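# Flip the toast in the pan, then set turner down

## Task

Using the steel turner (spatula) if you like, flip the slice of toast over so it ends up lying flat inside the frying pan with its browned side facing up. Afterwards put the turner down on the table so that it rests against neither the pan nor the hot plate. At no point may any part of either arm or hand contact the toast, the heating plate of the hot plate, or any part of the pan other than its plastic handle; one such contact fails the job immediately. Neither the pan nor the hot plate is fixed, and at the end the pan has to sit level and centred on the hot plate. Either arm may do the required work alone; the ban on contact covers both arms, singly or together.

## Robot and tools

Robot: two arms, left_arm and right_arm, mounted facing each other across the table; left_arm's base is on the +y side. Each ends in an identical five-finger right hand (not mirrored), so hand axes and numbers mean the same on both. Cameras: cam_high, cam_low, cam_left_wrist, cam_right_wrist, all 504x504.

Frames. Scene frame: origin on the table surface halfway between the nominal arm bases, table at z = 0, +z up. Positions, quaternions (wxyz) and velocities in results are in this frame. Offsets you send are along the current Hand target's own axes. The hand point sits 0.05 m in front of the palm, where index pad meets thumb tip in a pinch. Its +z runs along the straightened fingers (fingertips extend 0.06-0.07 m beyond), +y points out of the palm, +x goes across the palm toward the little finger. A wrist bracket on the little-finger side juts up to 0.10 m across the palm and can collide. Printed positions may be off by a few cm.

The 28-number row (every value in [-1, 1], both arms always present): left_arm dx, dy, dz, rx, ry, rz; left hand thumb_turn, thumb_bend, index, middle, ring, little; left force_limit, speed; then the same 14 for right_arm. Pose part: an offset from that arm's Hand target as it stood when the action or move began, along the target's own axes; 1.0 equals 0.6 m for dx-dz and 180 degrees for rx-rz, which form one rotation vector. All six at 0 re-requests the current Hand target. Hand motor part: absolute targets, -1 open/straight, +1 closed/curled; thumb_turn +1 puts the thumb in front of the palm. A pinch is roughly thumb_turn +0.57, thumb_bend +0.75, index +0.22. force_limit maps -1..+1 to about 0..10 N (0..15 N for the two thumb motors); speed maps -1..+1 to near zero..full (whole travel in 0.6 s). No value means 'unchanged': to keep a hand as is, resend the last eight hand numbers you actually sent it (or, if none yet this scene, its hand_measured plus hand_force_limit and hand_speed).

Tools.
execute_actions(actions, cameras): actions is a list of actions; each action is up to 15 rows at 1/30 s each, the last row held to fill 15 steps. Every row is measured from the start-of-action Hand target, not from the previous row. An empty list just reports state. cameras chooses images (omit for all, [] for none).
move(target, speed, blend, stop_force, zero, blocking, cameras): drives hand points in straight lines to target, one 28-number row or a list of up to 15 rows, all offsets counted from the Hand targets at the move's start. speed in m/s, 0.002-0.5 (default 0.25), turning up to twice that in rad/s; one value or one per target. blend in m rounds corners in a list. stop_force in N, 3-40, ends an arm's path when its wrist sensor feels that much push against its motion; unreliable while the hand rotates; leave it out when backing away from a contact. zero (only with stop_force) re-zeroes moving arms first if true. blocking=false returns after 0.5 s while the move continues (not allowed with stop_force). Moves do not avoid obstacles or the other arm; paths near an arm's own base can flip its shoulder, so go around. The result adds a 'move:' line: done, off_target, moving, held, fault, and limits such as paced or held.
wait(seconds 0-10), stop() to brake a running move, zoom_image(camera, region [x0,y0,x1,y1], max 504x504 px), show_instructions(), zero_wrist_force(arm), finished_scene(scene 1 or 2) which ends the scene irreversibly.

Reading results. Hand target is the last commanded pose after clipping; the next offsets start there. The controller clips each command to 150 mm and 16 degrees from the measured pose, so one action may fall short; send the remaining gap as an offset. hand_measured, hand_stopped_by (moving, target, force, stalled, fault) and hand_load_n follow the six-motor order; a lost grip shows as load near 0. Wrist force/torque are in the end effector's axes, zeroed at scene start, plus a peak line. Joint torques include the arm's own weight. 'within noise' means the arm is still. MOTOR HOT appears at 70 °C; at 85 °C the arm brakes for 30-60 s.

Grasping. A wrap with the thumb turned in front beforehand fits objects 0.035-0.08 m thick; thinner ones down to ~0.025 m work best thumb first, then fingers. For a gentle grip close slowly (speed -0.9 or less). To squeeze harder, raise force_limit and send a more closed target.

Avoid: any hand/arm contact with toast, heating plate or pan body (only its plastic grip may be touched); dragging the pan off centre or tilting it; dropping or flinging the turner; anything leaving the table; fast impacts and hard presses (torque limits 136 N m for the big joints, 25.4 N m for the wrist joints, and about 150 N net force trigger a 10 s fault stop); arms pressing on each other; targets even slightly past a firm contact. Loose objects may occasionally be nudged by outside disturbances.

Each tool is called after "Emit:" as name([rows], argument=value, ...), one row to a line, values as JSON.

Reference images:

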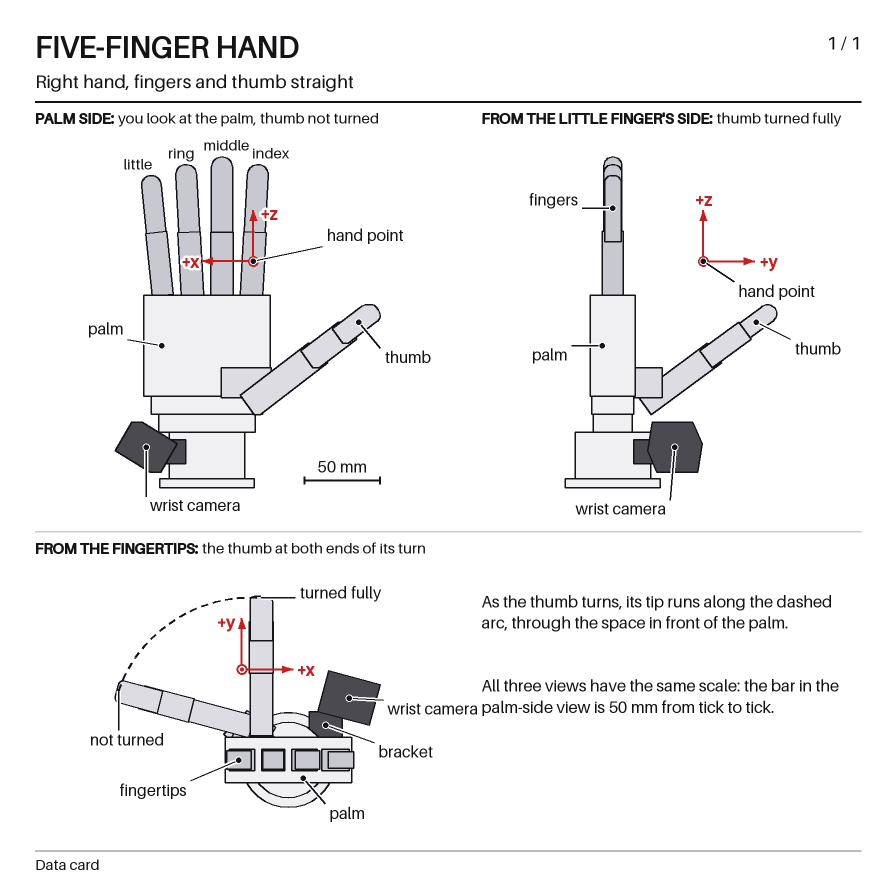

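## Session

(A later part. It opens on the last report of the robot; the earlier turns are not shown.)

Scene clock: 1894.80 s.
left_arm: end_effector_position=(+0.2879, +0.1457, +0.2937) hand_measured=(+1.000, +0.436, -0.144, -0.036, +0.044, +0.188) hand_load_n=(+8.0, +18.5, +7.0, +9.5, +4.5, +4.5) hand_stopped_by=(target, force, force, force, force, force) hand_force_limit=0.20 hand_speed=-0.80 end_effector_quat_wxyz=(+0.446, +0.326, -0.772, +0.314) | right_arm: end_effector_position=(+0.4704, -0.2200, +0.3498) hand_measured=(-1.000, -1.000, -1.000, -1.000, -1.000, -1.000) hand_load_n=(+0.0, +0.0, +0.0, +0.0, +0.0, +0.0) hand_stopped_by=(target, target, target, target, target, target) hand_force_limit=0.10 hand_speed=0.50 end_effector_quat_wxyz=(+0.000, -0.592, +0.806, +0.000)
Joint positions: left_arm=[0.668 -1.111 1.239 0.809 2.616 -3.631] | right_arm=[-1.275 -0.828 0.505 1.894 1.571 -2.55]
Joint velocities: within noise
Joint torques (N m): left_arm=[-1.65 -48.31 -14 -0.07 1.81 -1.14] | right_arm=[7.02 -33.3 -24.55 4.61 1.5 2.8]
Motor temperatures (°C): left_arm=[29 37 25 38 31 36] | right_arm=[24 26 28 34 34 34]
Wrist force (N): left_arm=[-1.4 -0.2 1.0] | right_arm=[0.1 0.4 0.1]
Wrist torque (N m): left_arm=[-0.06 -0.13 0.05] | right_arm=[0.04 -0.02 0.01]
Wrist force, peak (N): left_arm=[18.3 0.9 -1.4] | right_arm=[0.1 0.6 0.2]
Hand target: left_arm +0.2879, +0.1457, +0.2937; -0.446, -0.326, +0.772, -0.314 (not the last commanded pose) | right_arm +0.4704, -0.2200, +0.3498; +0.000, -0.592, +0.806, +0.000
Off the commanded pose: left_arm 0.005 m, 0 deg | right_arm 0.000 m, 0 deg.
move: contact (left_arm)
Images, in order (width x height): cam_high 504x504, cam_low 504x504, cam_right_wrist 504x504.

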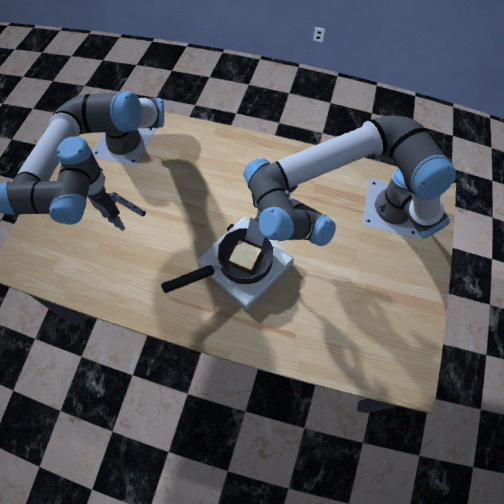

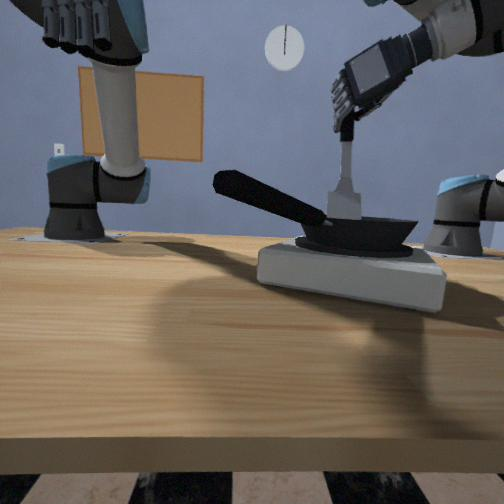

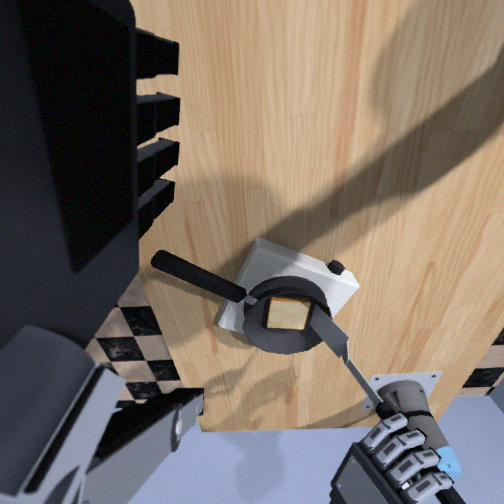

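Emit:
move(target=[-0.017,-0.0424,-0.0209,0,0,0,1,0.55,0.5,0.5,0.5,0.5,0.2,-0.8,0,0,0,0,0,0,-1,-1,-1,-1,-1,-1,0.1,0.5], speed=0.02, stop_force=5, cameras=["cam_high","cam_low","cam_right_wrist"])

Emit:
zoom_image(camera="cam_right_wrist", region=[220, 260, 370, 410])

Emit:
zoom_image(camera="cam_high", region=[200, 190, 300, 290])

Scene clock: 1913.70 s.
left_arm: end_effector_position=(+0.3179, +0.1427, +0.2946) hand_measured=(+1.000, +0.436, -0.144, -0.036, +0.044, +0.188) hand_load_n=(+8.0, +19.0, +6.5, +9.0, +5.0, +4.5) hand_stopped_by=(target, force, force, force, force, force) hand_force_limit=0.20 hand_speed=-0.80 end_effector_quat_wxyz=(+0.446, +0.326, -0.772, +0.314) | right_arm: end_effector_position=(+0.4704, -0.2200, +0.3498) hand_measured=(-1.000, -1.000, -1.000, -1.000, -1.000, -1.000) hand_load_n=(+0.0, +0.0, +0.0, +0.0, +0.0, +0.0) hand_stopped_by=(target, target, target, target, target, target) hand_force_limit=0.10 hand_speed=0.50 end_effector_quat_wxyz=(+0.000, -0.592, +0.806, +0.000)
Joint positions: left_arm=[0.709 -1.033 1.131 0.899 2.639 -3.562] | right_arm=[-1.275 -0.828 0.505 1.894 1.571 -2.55]
Joint velocities: within noise
Joint torques (N m): left_arm=[-14.22 -51.31 -14.33 0.15 -0.3 -1.83] | right_arm=[6.81 -33.56 -24.18 4.5 1.38 2.66]
Motor temperatures (°C): left_arm=[29 37 25 38 31 36] | right_arm=[24 26 28 34 34 34]
Wrist force (N): left_arm=[-1.3 0.1 1.0] | right_arm=[0.0 0.0 0.1]
Wrist torque (N m): left_arm=[-0.08 -0.20 0.00] | right_arm=[-0.03 0.01 -0.01]
Wrist force, peak (N): left_arm=[-2.0 0.2 1.4] | right_arm=[0.3 0.5 0.3]
Hand target: left_arm +0.3179, +0.1427, +0.2946; -0.446, -0.326, +0.772, -0.314 | right_arm +0.4704, -0.2200, +0.3498; +0.000, -0.592, +0.806, +0.000
Off the commanded pose: left_arm 0.000 m, 0 deg | right_arm 0.000 m, 0 deg.
move: done
Images, in order (width x height): cam_high 504x504, cam_low 504x504, cam_right_wrist 504x504.

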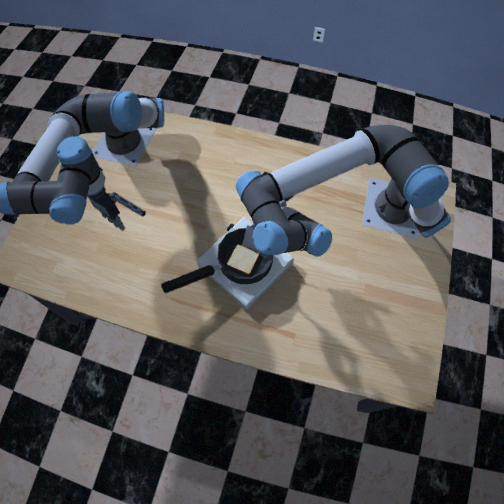

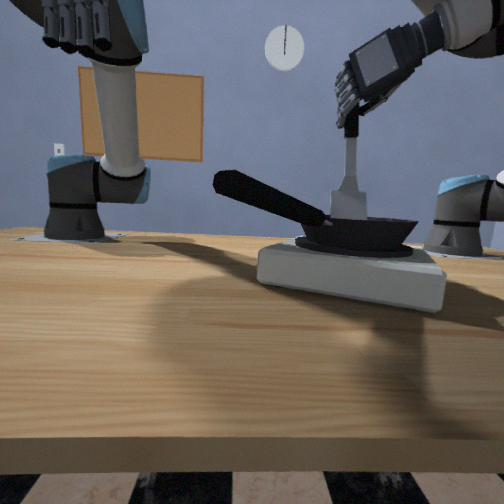

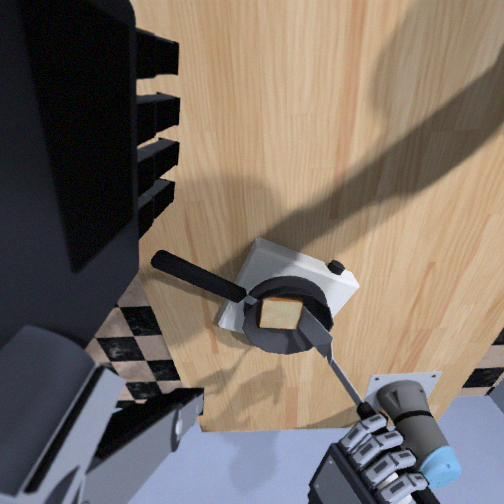

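Scaled by 3.360.

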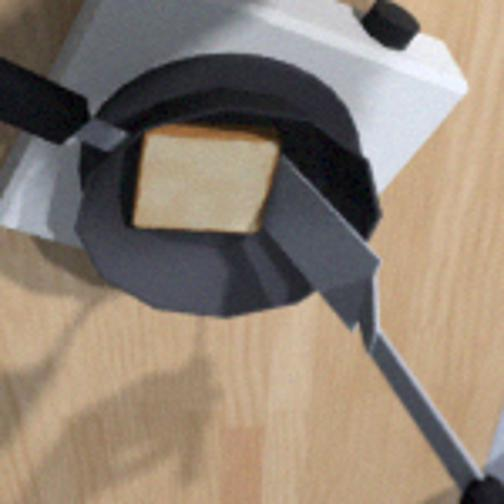

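Scaled by 5.040.

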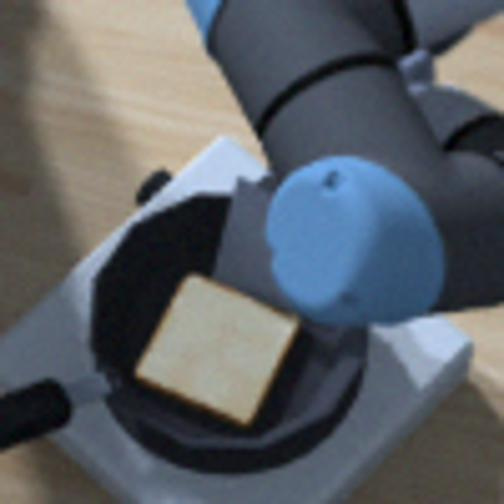

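Emit:
move(target=[-0.0062,0.1033,0.0662,0.0261,-0.051,0.082,1,0.55,0.5,0.5,0.5,0.5,0.2,-0.8,0,0,0,0,0,0,-1,-1,-1,-1,-1,-1,0.1,0.5], speed=0.04, cameras=["cam_high","cam_low","cam_right_wrist"])

Emit:
zoom_image(camera="cam_right_wrist", region=[220, 260, 370, 410])

Emit:
zoom_image(camera="cam_high", region=[200, 190, 300, 290])

Scene clock: 1944.50 s.
left_arm: end_effector_position=(+0.2514, +0.1492, +0.2632) hand_measured=(+1.000, +0.436, -0.144, -0.036, +0.044, +0.188) hand_load_n=(+8.0, +19.0, +6.5, +9.0, +4.5, +4.5) hand_stopped_by=(target, force, force, force, force, force) hand_force_limit=0.20 hand_speed=-0.80 end_effector_quat_wxyz=(+0.325, +0.266, -0.827, +0.373) | right_arm: end_effector_position=(+0.4704, -0.2200, +0.3498) hand_measured=(-1.000, -1.000, -1.000, -1.000, -1.000, -1.000) hand_load_n=(+0.0, +0.0, +0.0, +0.0, +0.0, +0.0) hand_stopped_by=(target, target, target, target, target, target) hand_force_limit=0.10 hand_speed=0.50 end_effector_quat_wxyz=(+0.000, -0.592, +0.806, +0.000)
Joint positions: left_arm=[0.524 -1.321 1.485 0.627 2.342 -3.556] | right_arm=[-1.275 -0.828 0.505 1.894 1.571 -2.55]
Joint velocities: within noise
Joint torques (N m): left_arm=[12.17 -20.49 -29.47 2.53 3.25 -0.5] | right_arm=[6.92 -33.32 -23.21 4.31 1.49 2.7]
Motor temperatures (°C): left_arm=[28 37 25 38 31 36] | right_arm=[24 26 28 34 34 34]
Wrist force (N): left_arm=[-1.3 0.9 1.0] | right_arm=[0.1 0.2 0.1]
Wrist torque (N m): left_arm=[-0.05 -0.08 -0.05] | right_arm=[0.01 -0.01 0.00]
Wrist force, peak (N): left_arm=[2.5 0.4 -0.4] | right_arm=[0.4 0.5 -0.1]
Hand target: left_arm +0.2515, +0.1492, +0.2632; -0.325, -0.266, +0.827, -0.373 | right_arm +0.4704, -0.2200, +0.3498; +0.000, -0.592, +0.806, +0.000
Off the commanded pose: left_arm 0.000 m, 0 deg | right_arm 0.000 m, 0 deg.
move: done
Images, in order (width x height): cam_high 504x504, cam_low 504x504, cam_right_wrist 504x504.

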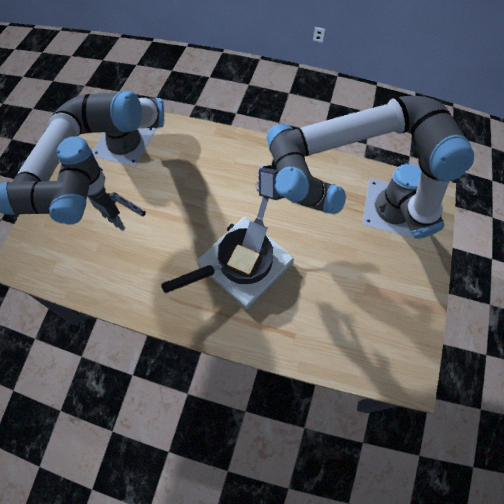

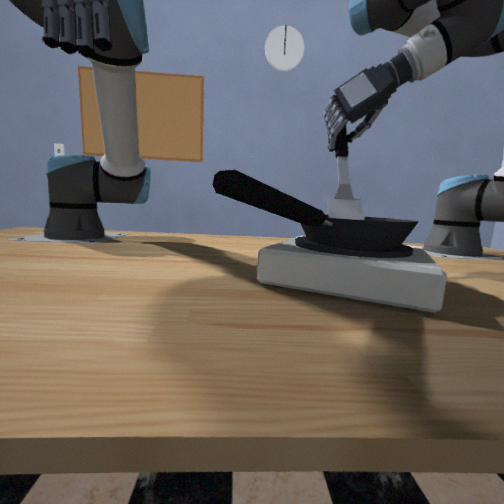

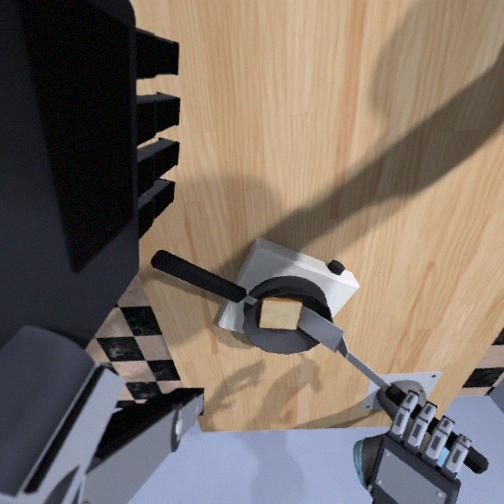

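Scaled by 3.360.

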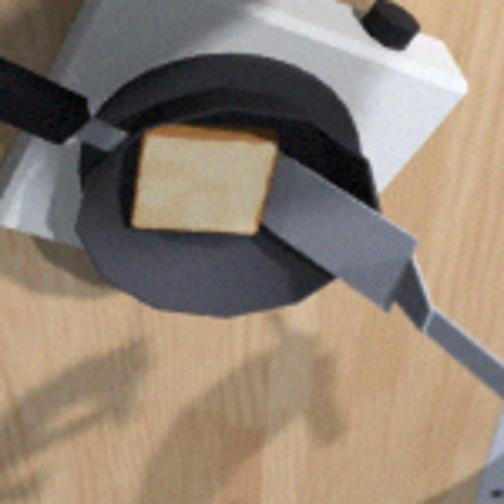

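Scaled by 5.040.

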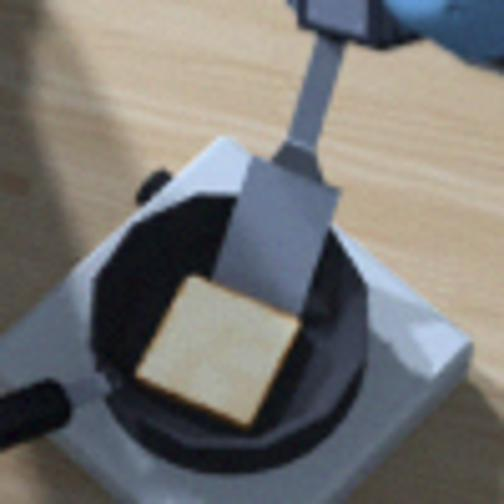

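Emit:
move(target=[-0.0074,0.0044,0.0051,0,0,0,1,0.55,0.5,0.5,0.5,0.5,0.2,-0.8,0,0,0,0,0,0,-1,-1,-1,-1,-1,-1,0.1,0.5], speed=0.01, stop_force=3, cameras=[])

Scene clock: 1958.33 s.
left_arm: end_effector_position=(+0.2515, +0.1492, +0.2579) hand_measured=(+1.000, +0.436, -0.144, -0.036, +0.044, +0.188) hand_load_n=(+7.5, +19.0, +6.5, +9.0, +5.0, +5.0) hand_stopped_by=(target, force, force, force, force, force) hand_force_limit=0.20 hand_speed=-0.80 end_effector_quat_wxyz=(+0.325, +0.266, -0.827, +0.373) | right_arm: end_effector_position=(+0.4704, -0.2200, +0.3498) hand_measured=(-1.000, -1.000, -1.000, -1.000, -1.000, -1.000) hand_load_n=(+0.0, +0.0, +0.0, +0.0, +0.0, +0.5) hand_stopped_by=(target, target, target, target, target, target) hand_force_limit=0.10 hand_speed=0.50 end_effector_quat_wxyz=(+0.000, -0.592, +0.806, +0.000)
Joint positions: left_arm=[0.524 -1.319 1.495 0.614 2.342 -3.556] | right_arm=[-1.275 -0.828 0.505 1.894 1.571 -2.55]
Joint velocities: within noise
Joint torques (N m): left_arm=[10.95 -39.21 -27.69 2.54 1.26 0.48] | right_arm=[6.96 -34.28 -22.79 4.25 1.5 2.6]
Motor temperatures (°C): left_arm=[28 37 25 38 31 36] | right_arm=[24 26 28 34 34 34]
Wrist force (N): left_arm=[-0.6 -0.3 0.9] | right_arm=[0.0 0.3 0.0]
Wrist torque (N m): left_arm=[-0.02 -0.18 0.15] | right_arm=[0.03 0.01 0.00]
Wrist force, peak (N): left_arm=[-1.7 0.6 1.6] | right_arm=[0.1 0.6 0.3]
Hand target: left_arm +0.2515, +0.1492, +0.2579; -0.325, -0.266, +0.827, -0.373 (not the last commanded pose) | right_arm +0.4704, -0.2200, +0.3498; +0.000, -0.592, +0.806, +0.000
Off the commanded pose: left_arm 0.001 m, 0 deg | right_arm 0.000 m, 0 deg.
move: contact (left_arm)
No camera images: "cameras" was empty.

Emit:
move(target=[-0.0209,-0.0247,-0.0087,0,0,0,1,0.55,0.5,0.5,0.5,0.5,0.2,-0.8,0,0,0,0,0,0,-1,-1,-1,-1,-1,-1,0.1,0.5], speed=0.01, stop_force=6, cameras=["cam_low","cam_right_wrist"])

Emit:
zoom_image(camera="cam_right_wrist", region=[220, 260, 370, 410])

Scene clock: 1969.40 s.
left_arm: end_effector_position=(+0.2716, +0.1472, +0.2579) hand_measured=(+1.000, +0.436, -0.144, -0.036, +0.044, +0.188) hand_load_n=(+8.0, +19.5, +7.0, +9.0, +4.5, +4.0) hand_stopped_by=(target, force, force, force, force, force) hand_force_limit=0.20 hand_speed=-0.80 end_effector_quat_wxyz=(+0.325, +0.266, -0.827, +0.373) | right_arm: end_effector_position=(+0.4704, -0.2200, +0.3498) hand_measured=(-1.000, -1.000, -1.000, -1.000, -1.000, -1.000) hand_load_n=(+0.0, +0.0, +0.0, +0.0, +0.0, +0.0) hand_stopped_by=(target, target, target, target, target, target) hand_force_limit=0.10 hand_speed=0.50 end_effector_quat_wxyz=(+0.000, -0.592, +0.806, +0.000)
Joint positions: left_arm=[0.561 -1.273 1.442 0.649 2.368 -3.518] | right_arm=[-1.275 -0.828 0.505 1.894 1.571 -2.55]
Joint velocities: within noise
Joint torques (N m): left_arm=[-13.46 -41.11 -13.37 -0.58 -1.29 -2.02] | right_arm=[6.55 -34.35 -22.61 4.02 1.53 2.65]
Motor temperatures (°C): left_arm=[28 37 25 38 31 36] | right_arm=[24 26 28 34 34 34]
Wrist force (N): left_arm=[1.4 -0.7 0.0] | right_arm=[0.2 0.1 0.2]
Wrist torque (N m): left_arm=[-0.07 -0.12 0.17] | right_arm=[-0.03 -0.02 0.00]
Wrist force, peak (N): left_arm=[2.9 0.0 -0.3] | right_arm=[0.1 0.5 0.4]
Hand target: left_arm +0.2716, +0.1472, +0.2579; -0.325, -0.266, +0.827, -0.373 | right_arm +0.4704, -0.2200, +0.3498; +0.000, -0.592, +0.806, +0.000
Off the commanded pose: left_arm 0.000 m, 0 deg | right_arm 0.000 m, 0 deg.
move: done
Images, in order (width x height): cam_low 504x504, cam_right_wrist 504x504.

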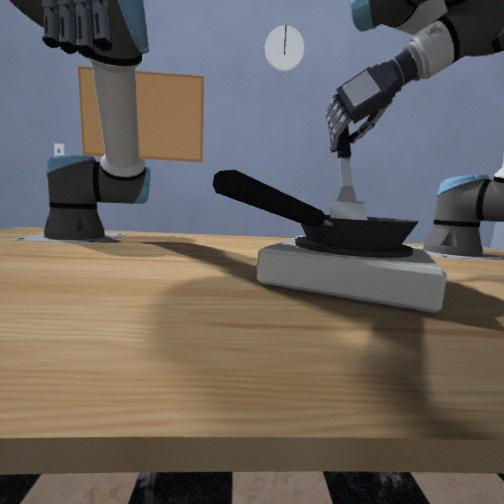

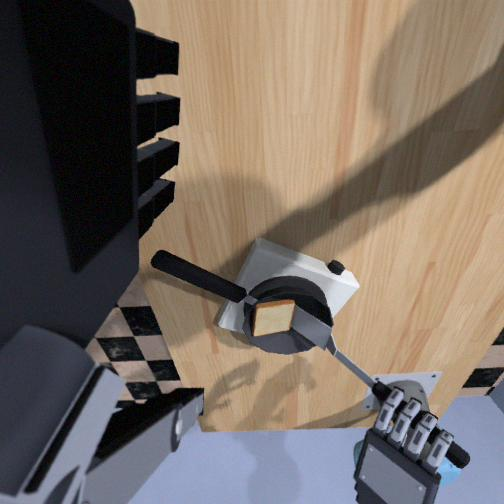

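Scaled by 3.360.

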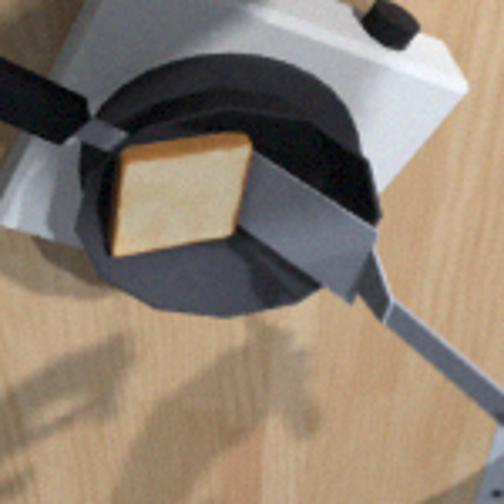

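Emit:
wait(seconds=0.1, cameras=["cam_high"])

Emit:
zoom_image(camera="cam_high", region=[200, 190, 300, 290])

Scene clock: 1975.03 s.
left_arm: end_effector_position=(+0.2716, +0.1472, +0.2579) hand_measured=(+1.000, +0.436, -0.144, -0.036, +0.044, +0.188) hand_load_n=(+7.5, +19.5, +7.0, +9.0, +5.0, +4.0) hand_stopped_by=(target, force, force, force, force, force) hand_force_limit=0.20 hand_speed=-0.80 end_effector_quat_wxyz=(+0.325, +0.266, -0.827, +0.373) | right_arm: end_effector_position=(+0.4704, -0.2200, +0.3498) hand_measured=(-1.000, -1.000, -1.000, -1.000, -1.000, -1.000) hand_load_n=(+0.0, +0.0, +0.0, +0.0, +0.0, +0.0) hand_stopped_by=(target, target, target, target, target, target) hand_force_limit=0.10 hand_speed=0.50 end_effector_quat_wxyz=(+0.000, -0.592, +0.806, +0.000)
Joint positions: left_arm=[0.561 -1.273 1.442 0.649 2.368 -3.518] | right_arm=[-1.275 -0.828 0.505 1.894 1.571 -2.55]
Joint velocities: within noise
Joint torques (N m): left_arm=[-13.08 -40.93 -18.65 0.23 0.06 -1.56] | right_arm=[7.17 -34.53 -22.39 3.95 1.42 2.6]
Motor temperatures (°C): left_arm=[28 37 25 38 31 36] | right_arm=[24 26 28 34 34 34]
Wrist force (N): left_arm=[1.2 -0.4 0.2] | right_arm=[0.2 0.2 0.2]
Wrist torque (N m): left_arm=[-0.03 -0.10 0.16] | right_arm=[-0.01 -0.03 0.00]
Wrist force, peak (N): left_arm=[1.7 -0.4 0.4] | right_arm=[0.3 0.7 0.2]
Hand target: left_arm +0.2716, +0.1472, +0.2579; -0.325, -0.266, +0.827, -0.373 | right_arm +0.4704, -0.2200, +0.3498; +0.000, -0.592, +0.806, +0.000
Off the commanded pose: left_arm 0.000 m, 0 deg | right_arm 0.000 m, 0 deg.
wait: 0.10 s; at rest from the start
Images, in order (width x height): cam_high 504x504.

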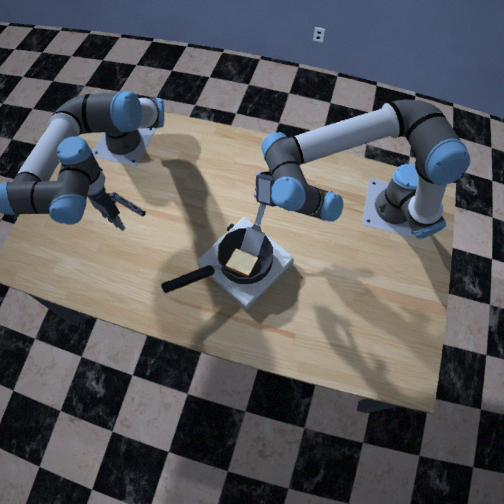

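Scaled by 5.040.

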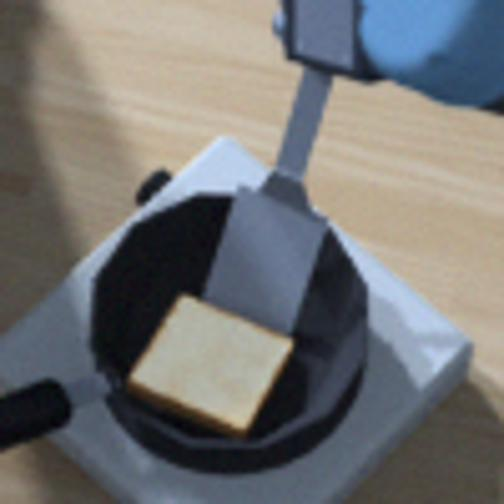

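Emit:
move(target=[0.0028,0.059,0.0362,0.0145,-0.0283,0.0455,1,0.55,0.5,0.5,0.5,0.5,0.2,-0.8,0,0,0,0,0,0,-1,-1,-1,-1,-1,-1,0.1,0.5], speed=0.04, cameras=["cam_low","cam_right_wrist"])

Emit:
zoom_image(camera="cam_right_wrist", region=[220, 260, 370, 410])

Scene clock: 1996.87 s.
left_arm: end_effector_position=(+0.2388, +0.1502, +0.2324) hand_measured=(+1.000, +0.436, -0.144, -0.036, +0.044, +0.188) hand_load_n=(+8.0, +19.0, +6.5, +9.0, +4.5, +4.0) hand_stopped_by=(target, force, force, force, force, force) hand_force_limit=0.20 hand_speed=-0.80 end_effector_quat_wxyz=(+0.255, +0.230, -0.849, +0.402) end_effector_velocity=(+0.000, +0.001, +0.000) end_effector_angular_velocity=(+0.002, +0.005, -0.001) | right_arm: end_effector_position=(+0.4704, -0.2200, +0.3498) hand_measured=(-1.000, -1.000, -1.000, -1.000, -1.000, -1.000) hand_load_n=(+0.0, -0.5, +0.0, +0.0, +0.0, +0.0) hand_stopped_by=(target, target, target, target, target, target) hand_force_limit=0.10 hand_speed=0.50 end_effector_quat_wxyz=(+0.000, -0.592, +0.806, +0.000)
Joint positions: left_arm=[0.431 -1.411 1.631 0.508 2.175 -3.502] | right_arm=[-1.275 -0.828 0.505 1.894 1.571 -2.55]
Joint velocities: left_arm=[0.003 0.002 -0.002 0.004 0.005 0] | right_arm=[within noise]
Joint torques (N m): left_arm=[12.76 -17.69 -28.33 1.96 2.03 -0.65] | right_arm=[6.31 -34.42 -21.69 3.78 1.47 2.59]
Motor temperatures (°C): left_arm=[28 37 25 38 31 36] | right_arm=[24 26 28 34 34 34]
Wrist force (N): left_arm=[-1.0 0.7 1.3] | right_arm=[0.2 0.0 0.0]
Wrist torque (N m): left_arm=[-0.14 0.00 -0.13] | right_arm=[-0.03 -0.02 -0.01]
Wrist force, peak (N): left_arm=[-1.5 1.3 1.5] | right_arm=[0.2 0.6 0.4]
Hand target: left_arm +0.2389, +0.1502, +0.2324; -0.255, -0.230, +0.849, -0.402 | right_arm +0.4704, -0.2200, +0.3498; +0.000, -0.592, +0.806, +0.000
Off the commanded pose: left_arm 0.000 m, 0 deg | right_arm 0.000 m, 0 deg.
move: done
Images, in order (width x height): cam_low 504x504, cam_right_wrist 504x504.

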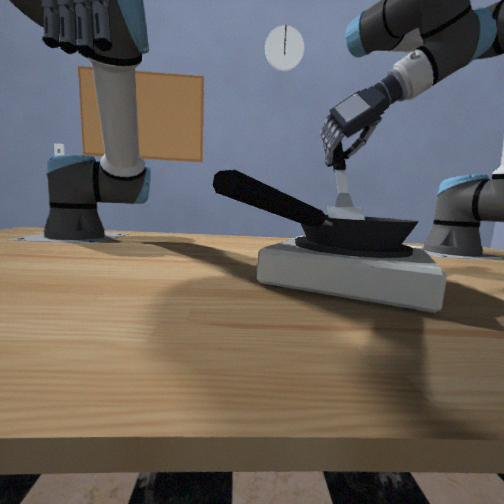

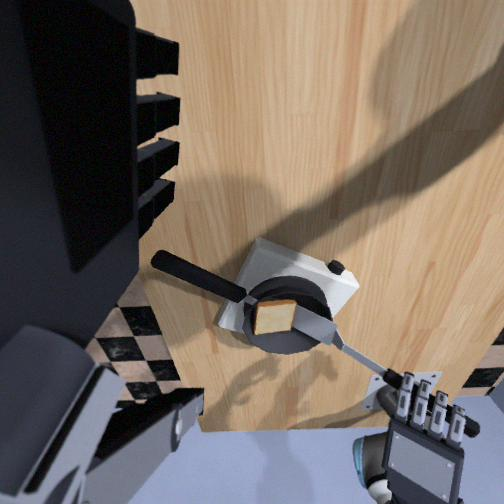

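Scaled by 3.360.

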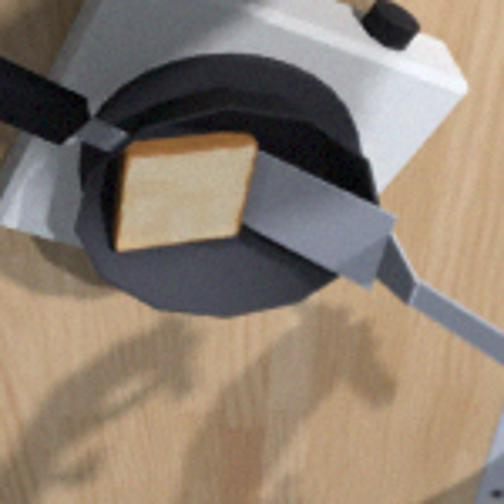

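Emit:
move(target=[-0.0298,-0.0238,-0.0053,0,0,0,1,0.55,0.5,0.5,0.5,0.5,0.2,-0.8,0,0,0,0,0,0,-1,-1,-1,-1,-1,-1,0.1,0.5], speed=0.01, stop_force=8, cameras=["cam_low","cam_right_wrist"])

Emit:
zoom_image(camera="cam_right_wrist", region=[220, 260, 370, 410])

Emit:
zoom_image(camera="cam_low", region=[290, 150, 430, 290])

Scene clock: 2015.07 s.
left_arm: end_effector_position=(+0.2619, +0.1480, +0.2311) hand_measured=(+1.000, +0.436, -0.144, -0.036, +0.044, +0.188) hand_load_n=(+7.5, +19.5, +7.0, +9.0, +5.0, +4.0) hand_stopped_by=(target, force, force, force, force, force) hand_force_limit=0.20 hand_speed=-0.80 end_effector_quat_wxyz=(+0.255, +0.230, -0.849, +0.402) | right_arm: end_effector_position=(+0.4704, -0.2200, +0.3498) hand_measured=(-1.000, -1.000, -1.000, -1.000, -1.000, -1.000) hand_load_n=(+0.0, +0.0, +0.0, +0.0, +0.0, -0.5) hand_stopped_by=(target, target, target, target, target, target) hand_force_limit=0.10 hand_speed=0.50 end_effector_quat_wxyz=(+0.000, -0.592, +0.806, +0.000)
Joint positions: left_arm=[0.481 -1.362 1.579 0.535 2.212 -3.462] | right_arm=[-1.275 -0.828 0.505 1.894 1.571 -2.55]
Joint velocities: within noise
Joint torques (N m): left_arm=[-12.82 -37.18 -14.97 -0.93 -0.9 -1.7] | right_arm=[6.92 -35.14 -20.74 3.6 1.5 2.6]
Motor temperatures (°C): left_arm=[28 37 25 38 31 36] | right_arm=[24 26 28 34 34 34]
Wrist force (N): left_arm=[-0.7 0.2 1.1] | right_arm=[-0.1 0.3 0.3]
Wrist torque (N m): left_arm=[-0.08 -0.09 0.02] | right_arm=[0.01 0.02 -0.01]
Wrist force, peak (N): left_arm=[-1.2 1.3 1.8] | right_arm=[0.1 0.5 0.4]
Hand target: left_arm +0.2619, +0.1480, +0.2312; -0.255, -0.230, +0.849, -0.402 | right_arm +0.4704, -0.2200, +0.3498; +0.000, -0.592, +0.806, +0.000
Off the commanded pose: left_arm 0.000 m, 0 deg | right_arm 0.000 m, 0 deg.
move: done
Images, in order (width x height): cam_low 504x504, cam_right_wrist 504x504.

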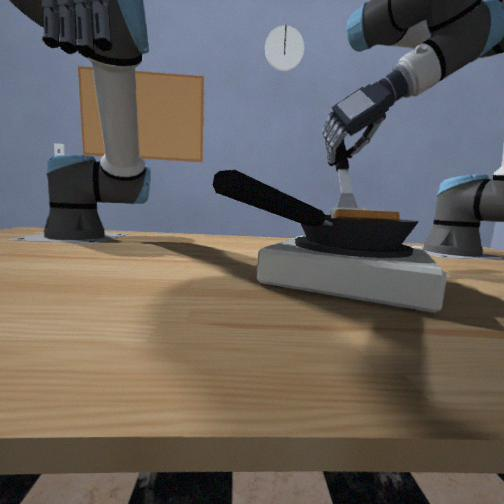

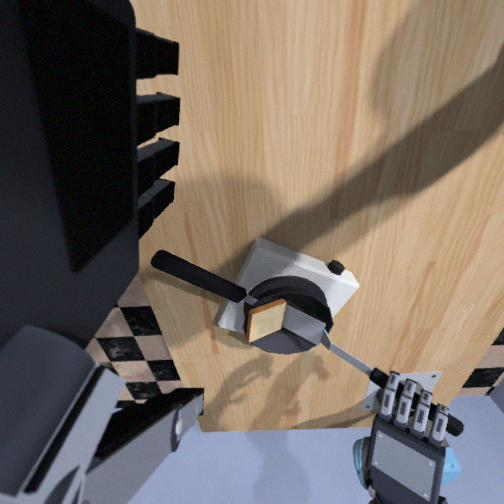

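Scaled by 3.360.

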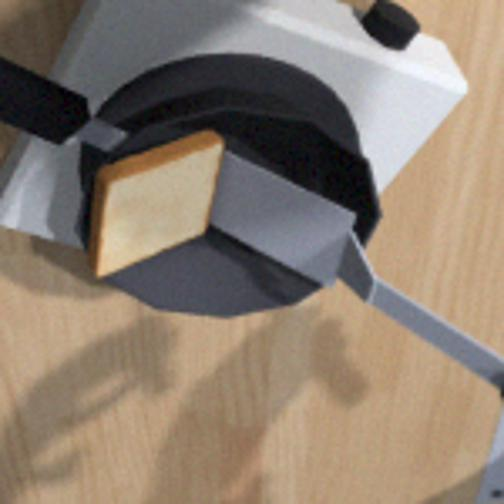

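Scaled by 3.600.

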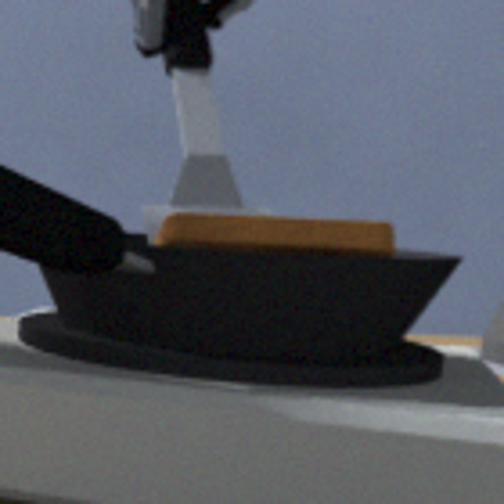

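Emit:
move(target=[0.0389,0.0306,0.0040,0,0,0,1,0.55,0.5,0.5,0.5,0.5,0.2,-0.8,0,0,0,0,0,0,-1,-1,-1,-1,-1,-1,0.1,0.5], speed=0.05, cameras=["cam_low","cam_right_wrist"])

Emit:
zoom_image(camera="cam_right_wrist", region=[220, 260, 370, 410])

Emit:
zoom_image(camera="cam_low", region=[290, 150, 430, 290])

Scene clock: 2108.40 s.
left_arm: end_effector_position=(+0.2324, +0.1521, +0.2339) hand_measured=(+1.000, +0.436, -0.144, -0.036, +0.044, +0.188) hand_load_n=(+7.5, +19.5, +6.5, +9.0, +5.0, +4.5) hand_stopped_by=(target, force, force, force, force, force) hand_force_limit=0.20 hand_speed=-0.80 end_effector_quat_wxyz=(+0.255, +0.230, -0.849, +0.402) end_effector_velocity=(+0.001, +0.000, +0.000) end_effector_angular_velocity=(+0.000, +0.000, -0.002) | right_arm: end_effector_position=(+0.4704, -0.2200, +0.3498) hand_measured=(-1.000, -1.000, -1.000, -1.000, -1.000, -1.000) hand_load_n=(+0.0, +0.0, +0.0, +0.0, +0.0, +0.0) hand_stopped_by=(target, target, target, target, target, target) hand_force_limit=0.10 hand_speed=0.50 end_effector_quat_wxyz=(+0.000, -0.592, +0.806, +0.000)
Joint positions: left_arm=[0.418 -1.428 1.645 0.504 2.165 -3.513] | right_arm=[-1.275 -0.828 0.505 1.894 1.571 -2.55]
Joint velocities: left_arm=[0.003 0.004 -0.005 0.003 0.004 0.004] | right_arm=[within noise]
Joint torques (N m): left_arm=[12.49 -16.63 -28.7 2.33 2.29 1.6] | right_arm=[6.95 -35.29 -20.55 3.49 1.45 2.59]
Motor temperatures (°C): left_arm=[28 37 25 38 31 36] | right_arm=[24 26 28 34 34 34]
Wrist force (N): left_arm=[-1.3 0.7 1.4] | right_arm=[0.0 0.2 0.1]
Wrist torque (N m): left_arm=[-0.15 -0.03 -0.12] | right_arm=[0.00 0.00 -0.01]
Wrist force, peak (N): left_arm=[-1.7 0.8 1.5] | right_arm=[0.2 0.6 0.1]
Hand target: left_arm +0.2325, +0.1522, +0.2339; -0.255, -0.230, +0.849, -0.402 | right_arm +0.4704, -0.2200, +0.3498; +0.000, -0.592, +0.806, +0.000
Off the commanded pose: left_arm 0.000 m, 0 deg | right_arm 0.000 m, 0 deg.
move: done
Images, in order (width x height): cam_low 504x504, cam_right_wrist 504x504.

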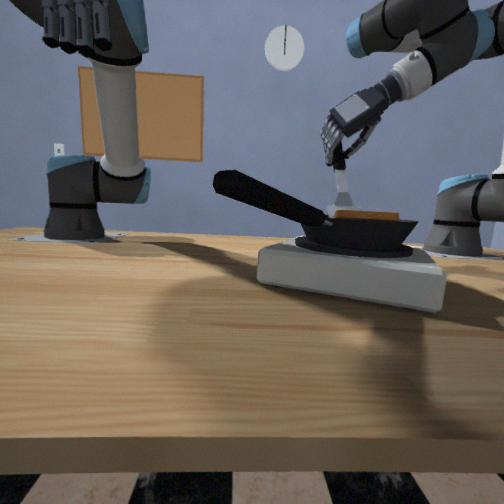

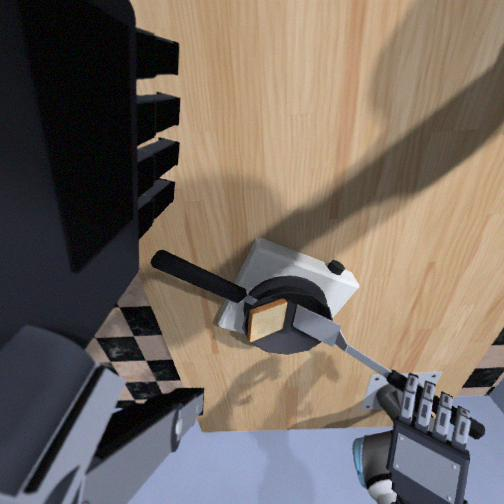

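Scaled by 3.360.

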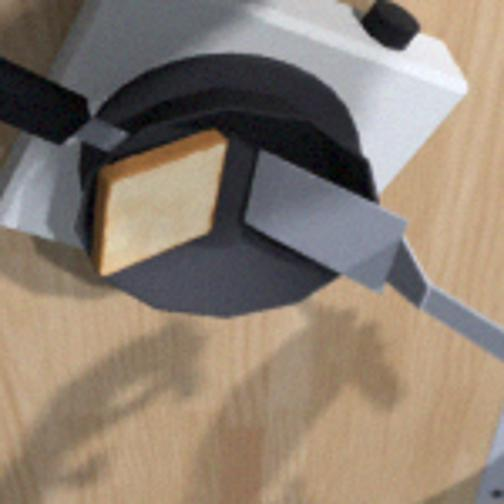

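Scaled by 3.600.

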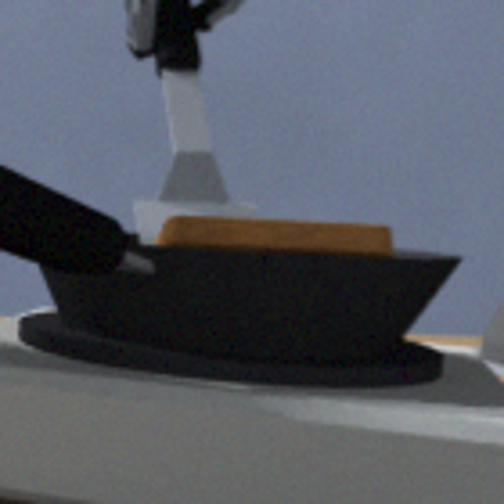

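Emit:
wait(seconds=0.1, cameras=["cam_high"])

Emit:
zoom_image(camera="cam_high", region=[200, 190, 300, 290])

Scene clock: 2174.17 s.
left_arm: end_effector_position=(+0.2325, +0.1522, +0.2339) hand_measured=(+1.000, +0.436, -0.144, -0.036, +0.044, +0.188) hand_load_n=(+7.5, +19.0, +6.5, +9.0, +4.5, +4.5) hand_stopped_by=(target, force, force, force, force, force) hand_force_limit=0.20 hand_speed=-0.80 end_effector_quat_wxyz=(+0.255, +0.230, -0.849, +0.402) | right_arm: end_effector_position=(+0.4704, -0.2200, +0.3498) hand_measured=(-1.000, -1.000, -1.000, -1.000, -1.000, -1.000) hand_load_n=(+0.0, +0.0, +0.0, -0.5, +0.0, +0.0) hand_stopped_by=(target, target, target, target, target, target) hand_force_limit=0.10 hand_speed=0.50 end_effector_quat_wxyz=(+0.000, -0.592, +0.806, +0.000)
Joint positions: left_arm=[0.419 -1.427 1.645 0.504 2.165 -3.513] | right_arm=[-1.275 -0.828 0.505 1.894 1.571 -2.55]
Joint velocities: within noise
Joint torques (N m): left_arm=[12.14 -17.28 -23.65 1.41 2.67 -1.49] | right_arm=[6.71 -36.14 -20.35 3.34 1.43 2.53]
Motor temperatures (°C): left_arm=[28 37 25 38 31 36] | right_arm=[24 26 28 34 34 34]
Wrist force (N): left_arm=[-1.6 0.7 1.4] | right_arm=[0.2 0.4 0.5]
Wrist torque (N m): left_arm=[-0.15 0.03 -0.14] | right_arm=[0.01 -0.03 0.01]
Wrist force, peak (N): left_arm=[-1.7 1.1 1.3] | right_arm=[0.2 0.4 0.5]
Hand target: left_arm +0.2325, +0.1522, +0.2339; -0.255, -0.230, +0.849, -0.402 | right_arm +0.4704, -0.2200, +0.3498; +0.000, -0.592, +0.806, +0.000
Off the commanded pose: left_arm 0.000 m, 0 deg | right_arm 0.000 m, 0 deg.
wait: 0.10 s; at rest from the start
Images, in order (width x height): cam_high 504x504.

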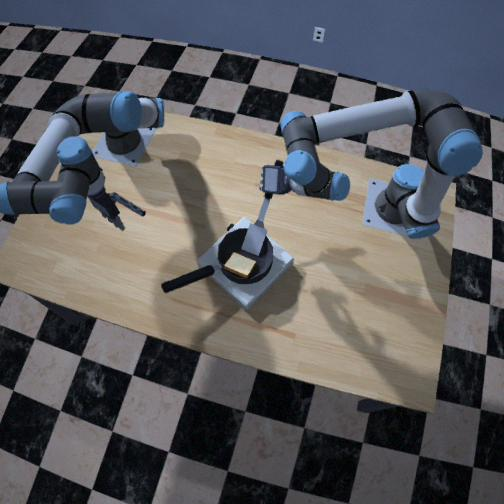

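Scaled by 5.040.

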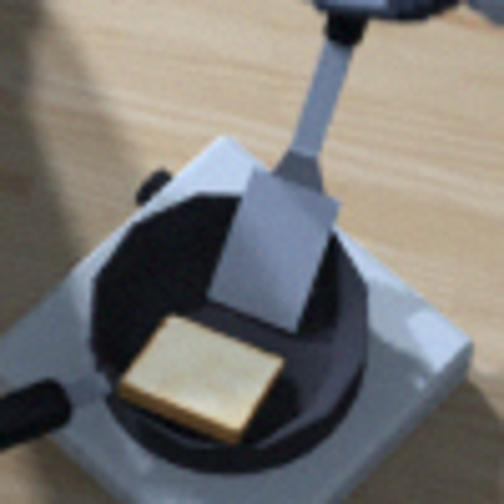

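Emit:
move(target=[-0.0638,-0.0524,-0.0097,0,0,0,1,0.55,0.5,0.5,0.5,0.5,0.2,-0.8,0,0,0,0,0,0,-1,-1,-1,-1,-1,-1,0.1,0.5], speed=0.015, stop_force=6, cameras=["cam_low","cam_right_wrist"])

Emit:
zoom_image(camera="cam_right_wrist", region=[220, 260, 370, 410])

Emit:
zoom_image(camera="cam_low", region=[290, 150, 430, 290])

Scene clock: 2196.17 s.
left_arm: end_effector_position=(+0.2819, +0.1460, +0.2312) hand_measured=(+1.000, +0.436, -0.144, -0.036, +0.044, +0.188) hand_load_n=(+7.5, +19.5, +6.5, +9.0, +4.5, +4.5) hand_stopped_by=(target, force, force, force, force, force) hand_force_limit=0.20 hand_speed=-0.80 end_effector_quat_wxyz=(+0.255, +0.230, -0.849, +0.402) | right_arm: end_effector_position=(+0.4704, -0.2200, +0.3498) hand_measured=(-1.000, -1.000, -1.000, -1.000, -1.000, -1.000) hand_load_n=(+0.0, +0.0, +0.0, +0.0, +0.0, +0.0) hand_stopped_by=(target, target, target, target, target, target) hand_force_limit=0.10 hand_speed=0.50 end_effector_quat_wxyz=(+0.000, -0.592, +0.806, +0.000)
Joint positions: left_arm=[0.521 -1.319 1.528 0.563 2.241 -3.427] | right_arm=[-1.275 -0.828 0.505 1.894 1.571 -2.55]
Joint velocities: within noise
Joint torques (N m): left_arm=[-14.32 -39.68 -14.59 -0.79 -0.98 -1.88] | right_arm=[6.22 -36.09 -19.9 3.2 1.43 2.47]
Motor temperatures (°C): left_arm=[28 36 25 38 31 36] | right_arm=[24 26 28 34 34 34]
Wrist force (N): left_arm=[-0.9 0.4 1.3] | right_arm=[0.1 -0.1 0.3]
Wrist torque (N m): left_arm=[-0.08 -0.10 0.02] | right_arm=[-0.06 -0.01 -0.02]
Wrist force, peak (N): left_arm=[-1.6 1.0 1.3] | right_arm=[0.2 0.5 0.4]
Hand target: left_arm +0.2819, +0.1460, +0.2312; -0.255, -0.230, +0.849, -0.402 | right_arm +0.4704, -0.2200, +0.3498; +0.000, -0.592, +0.806, +0.000
Off the commanded pose: left_arm 0.000 m, 0 deg | right_arm 0.000 m, 0 deg.
move: done
Images, in order (width x height): cam_low 504x504, cam_right_wrist 504x504.

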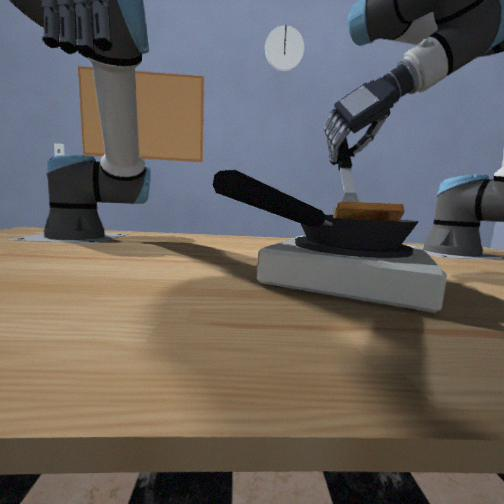

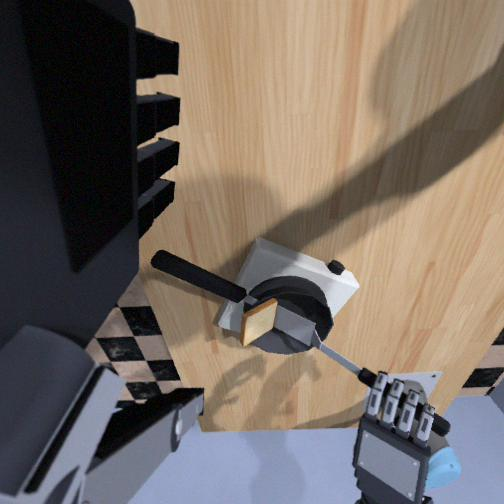

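Scaled by 3.360.

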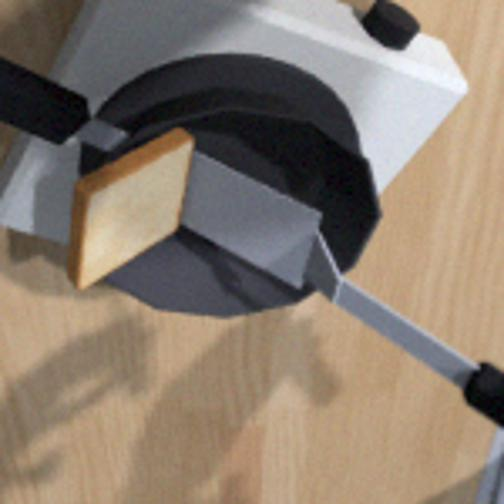

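Scaled by 3.600.

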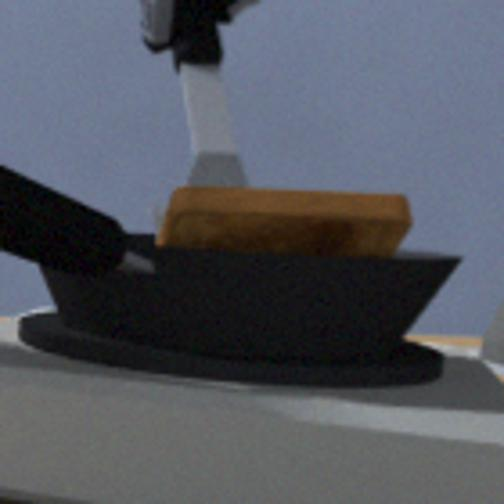

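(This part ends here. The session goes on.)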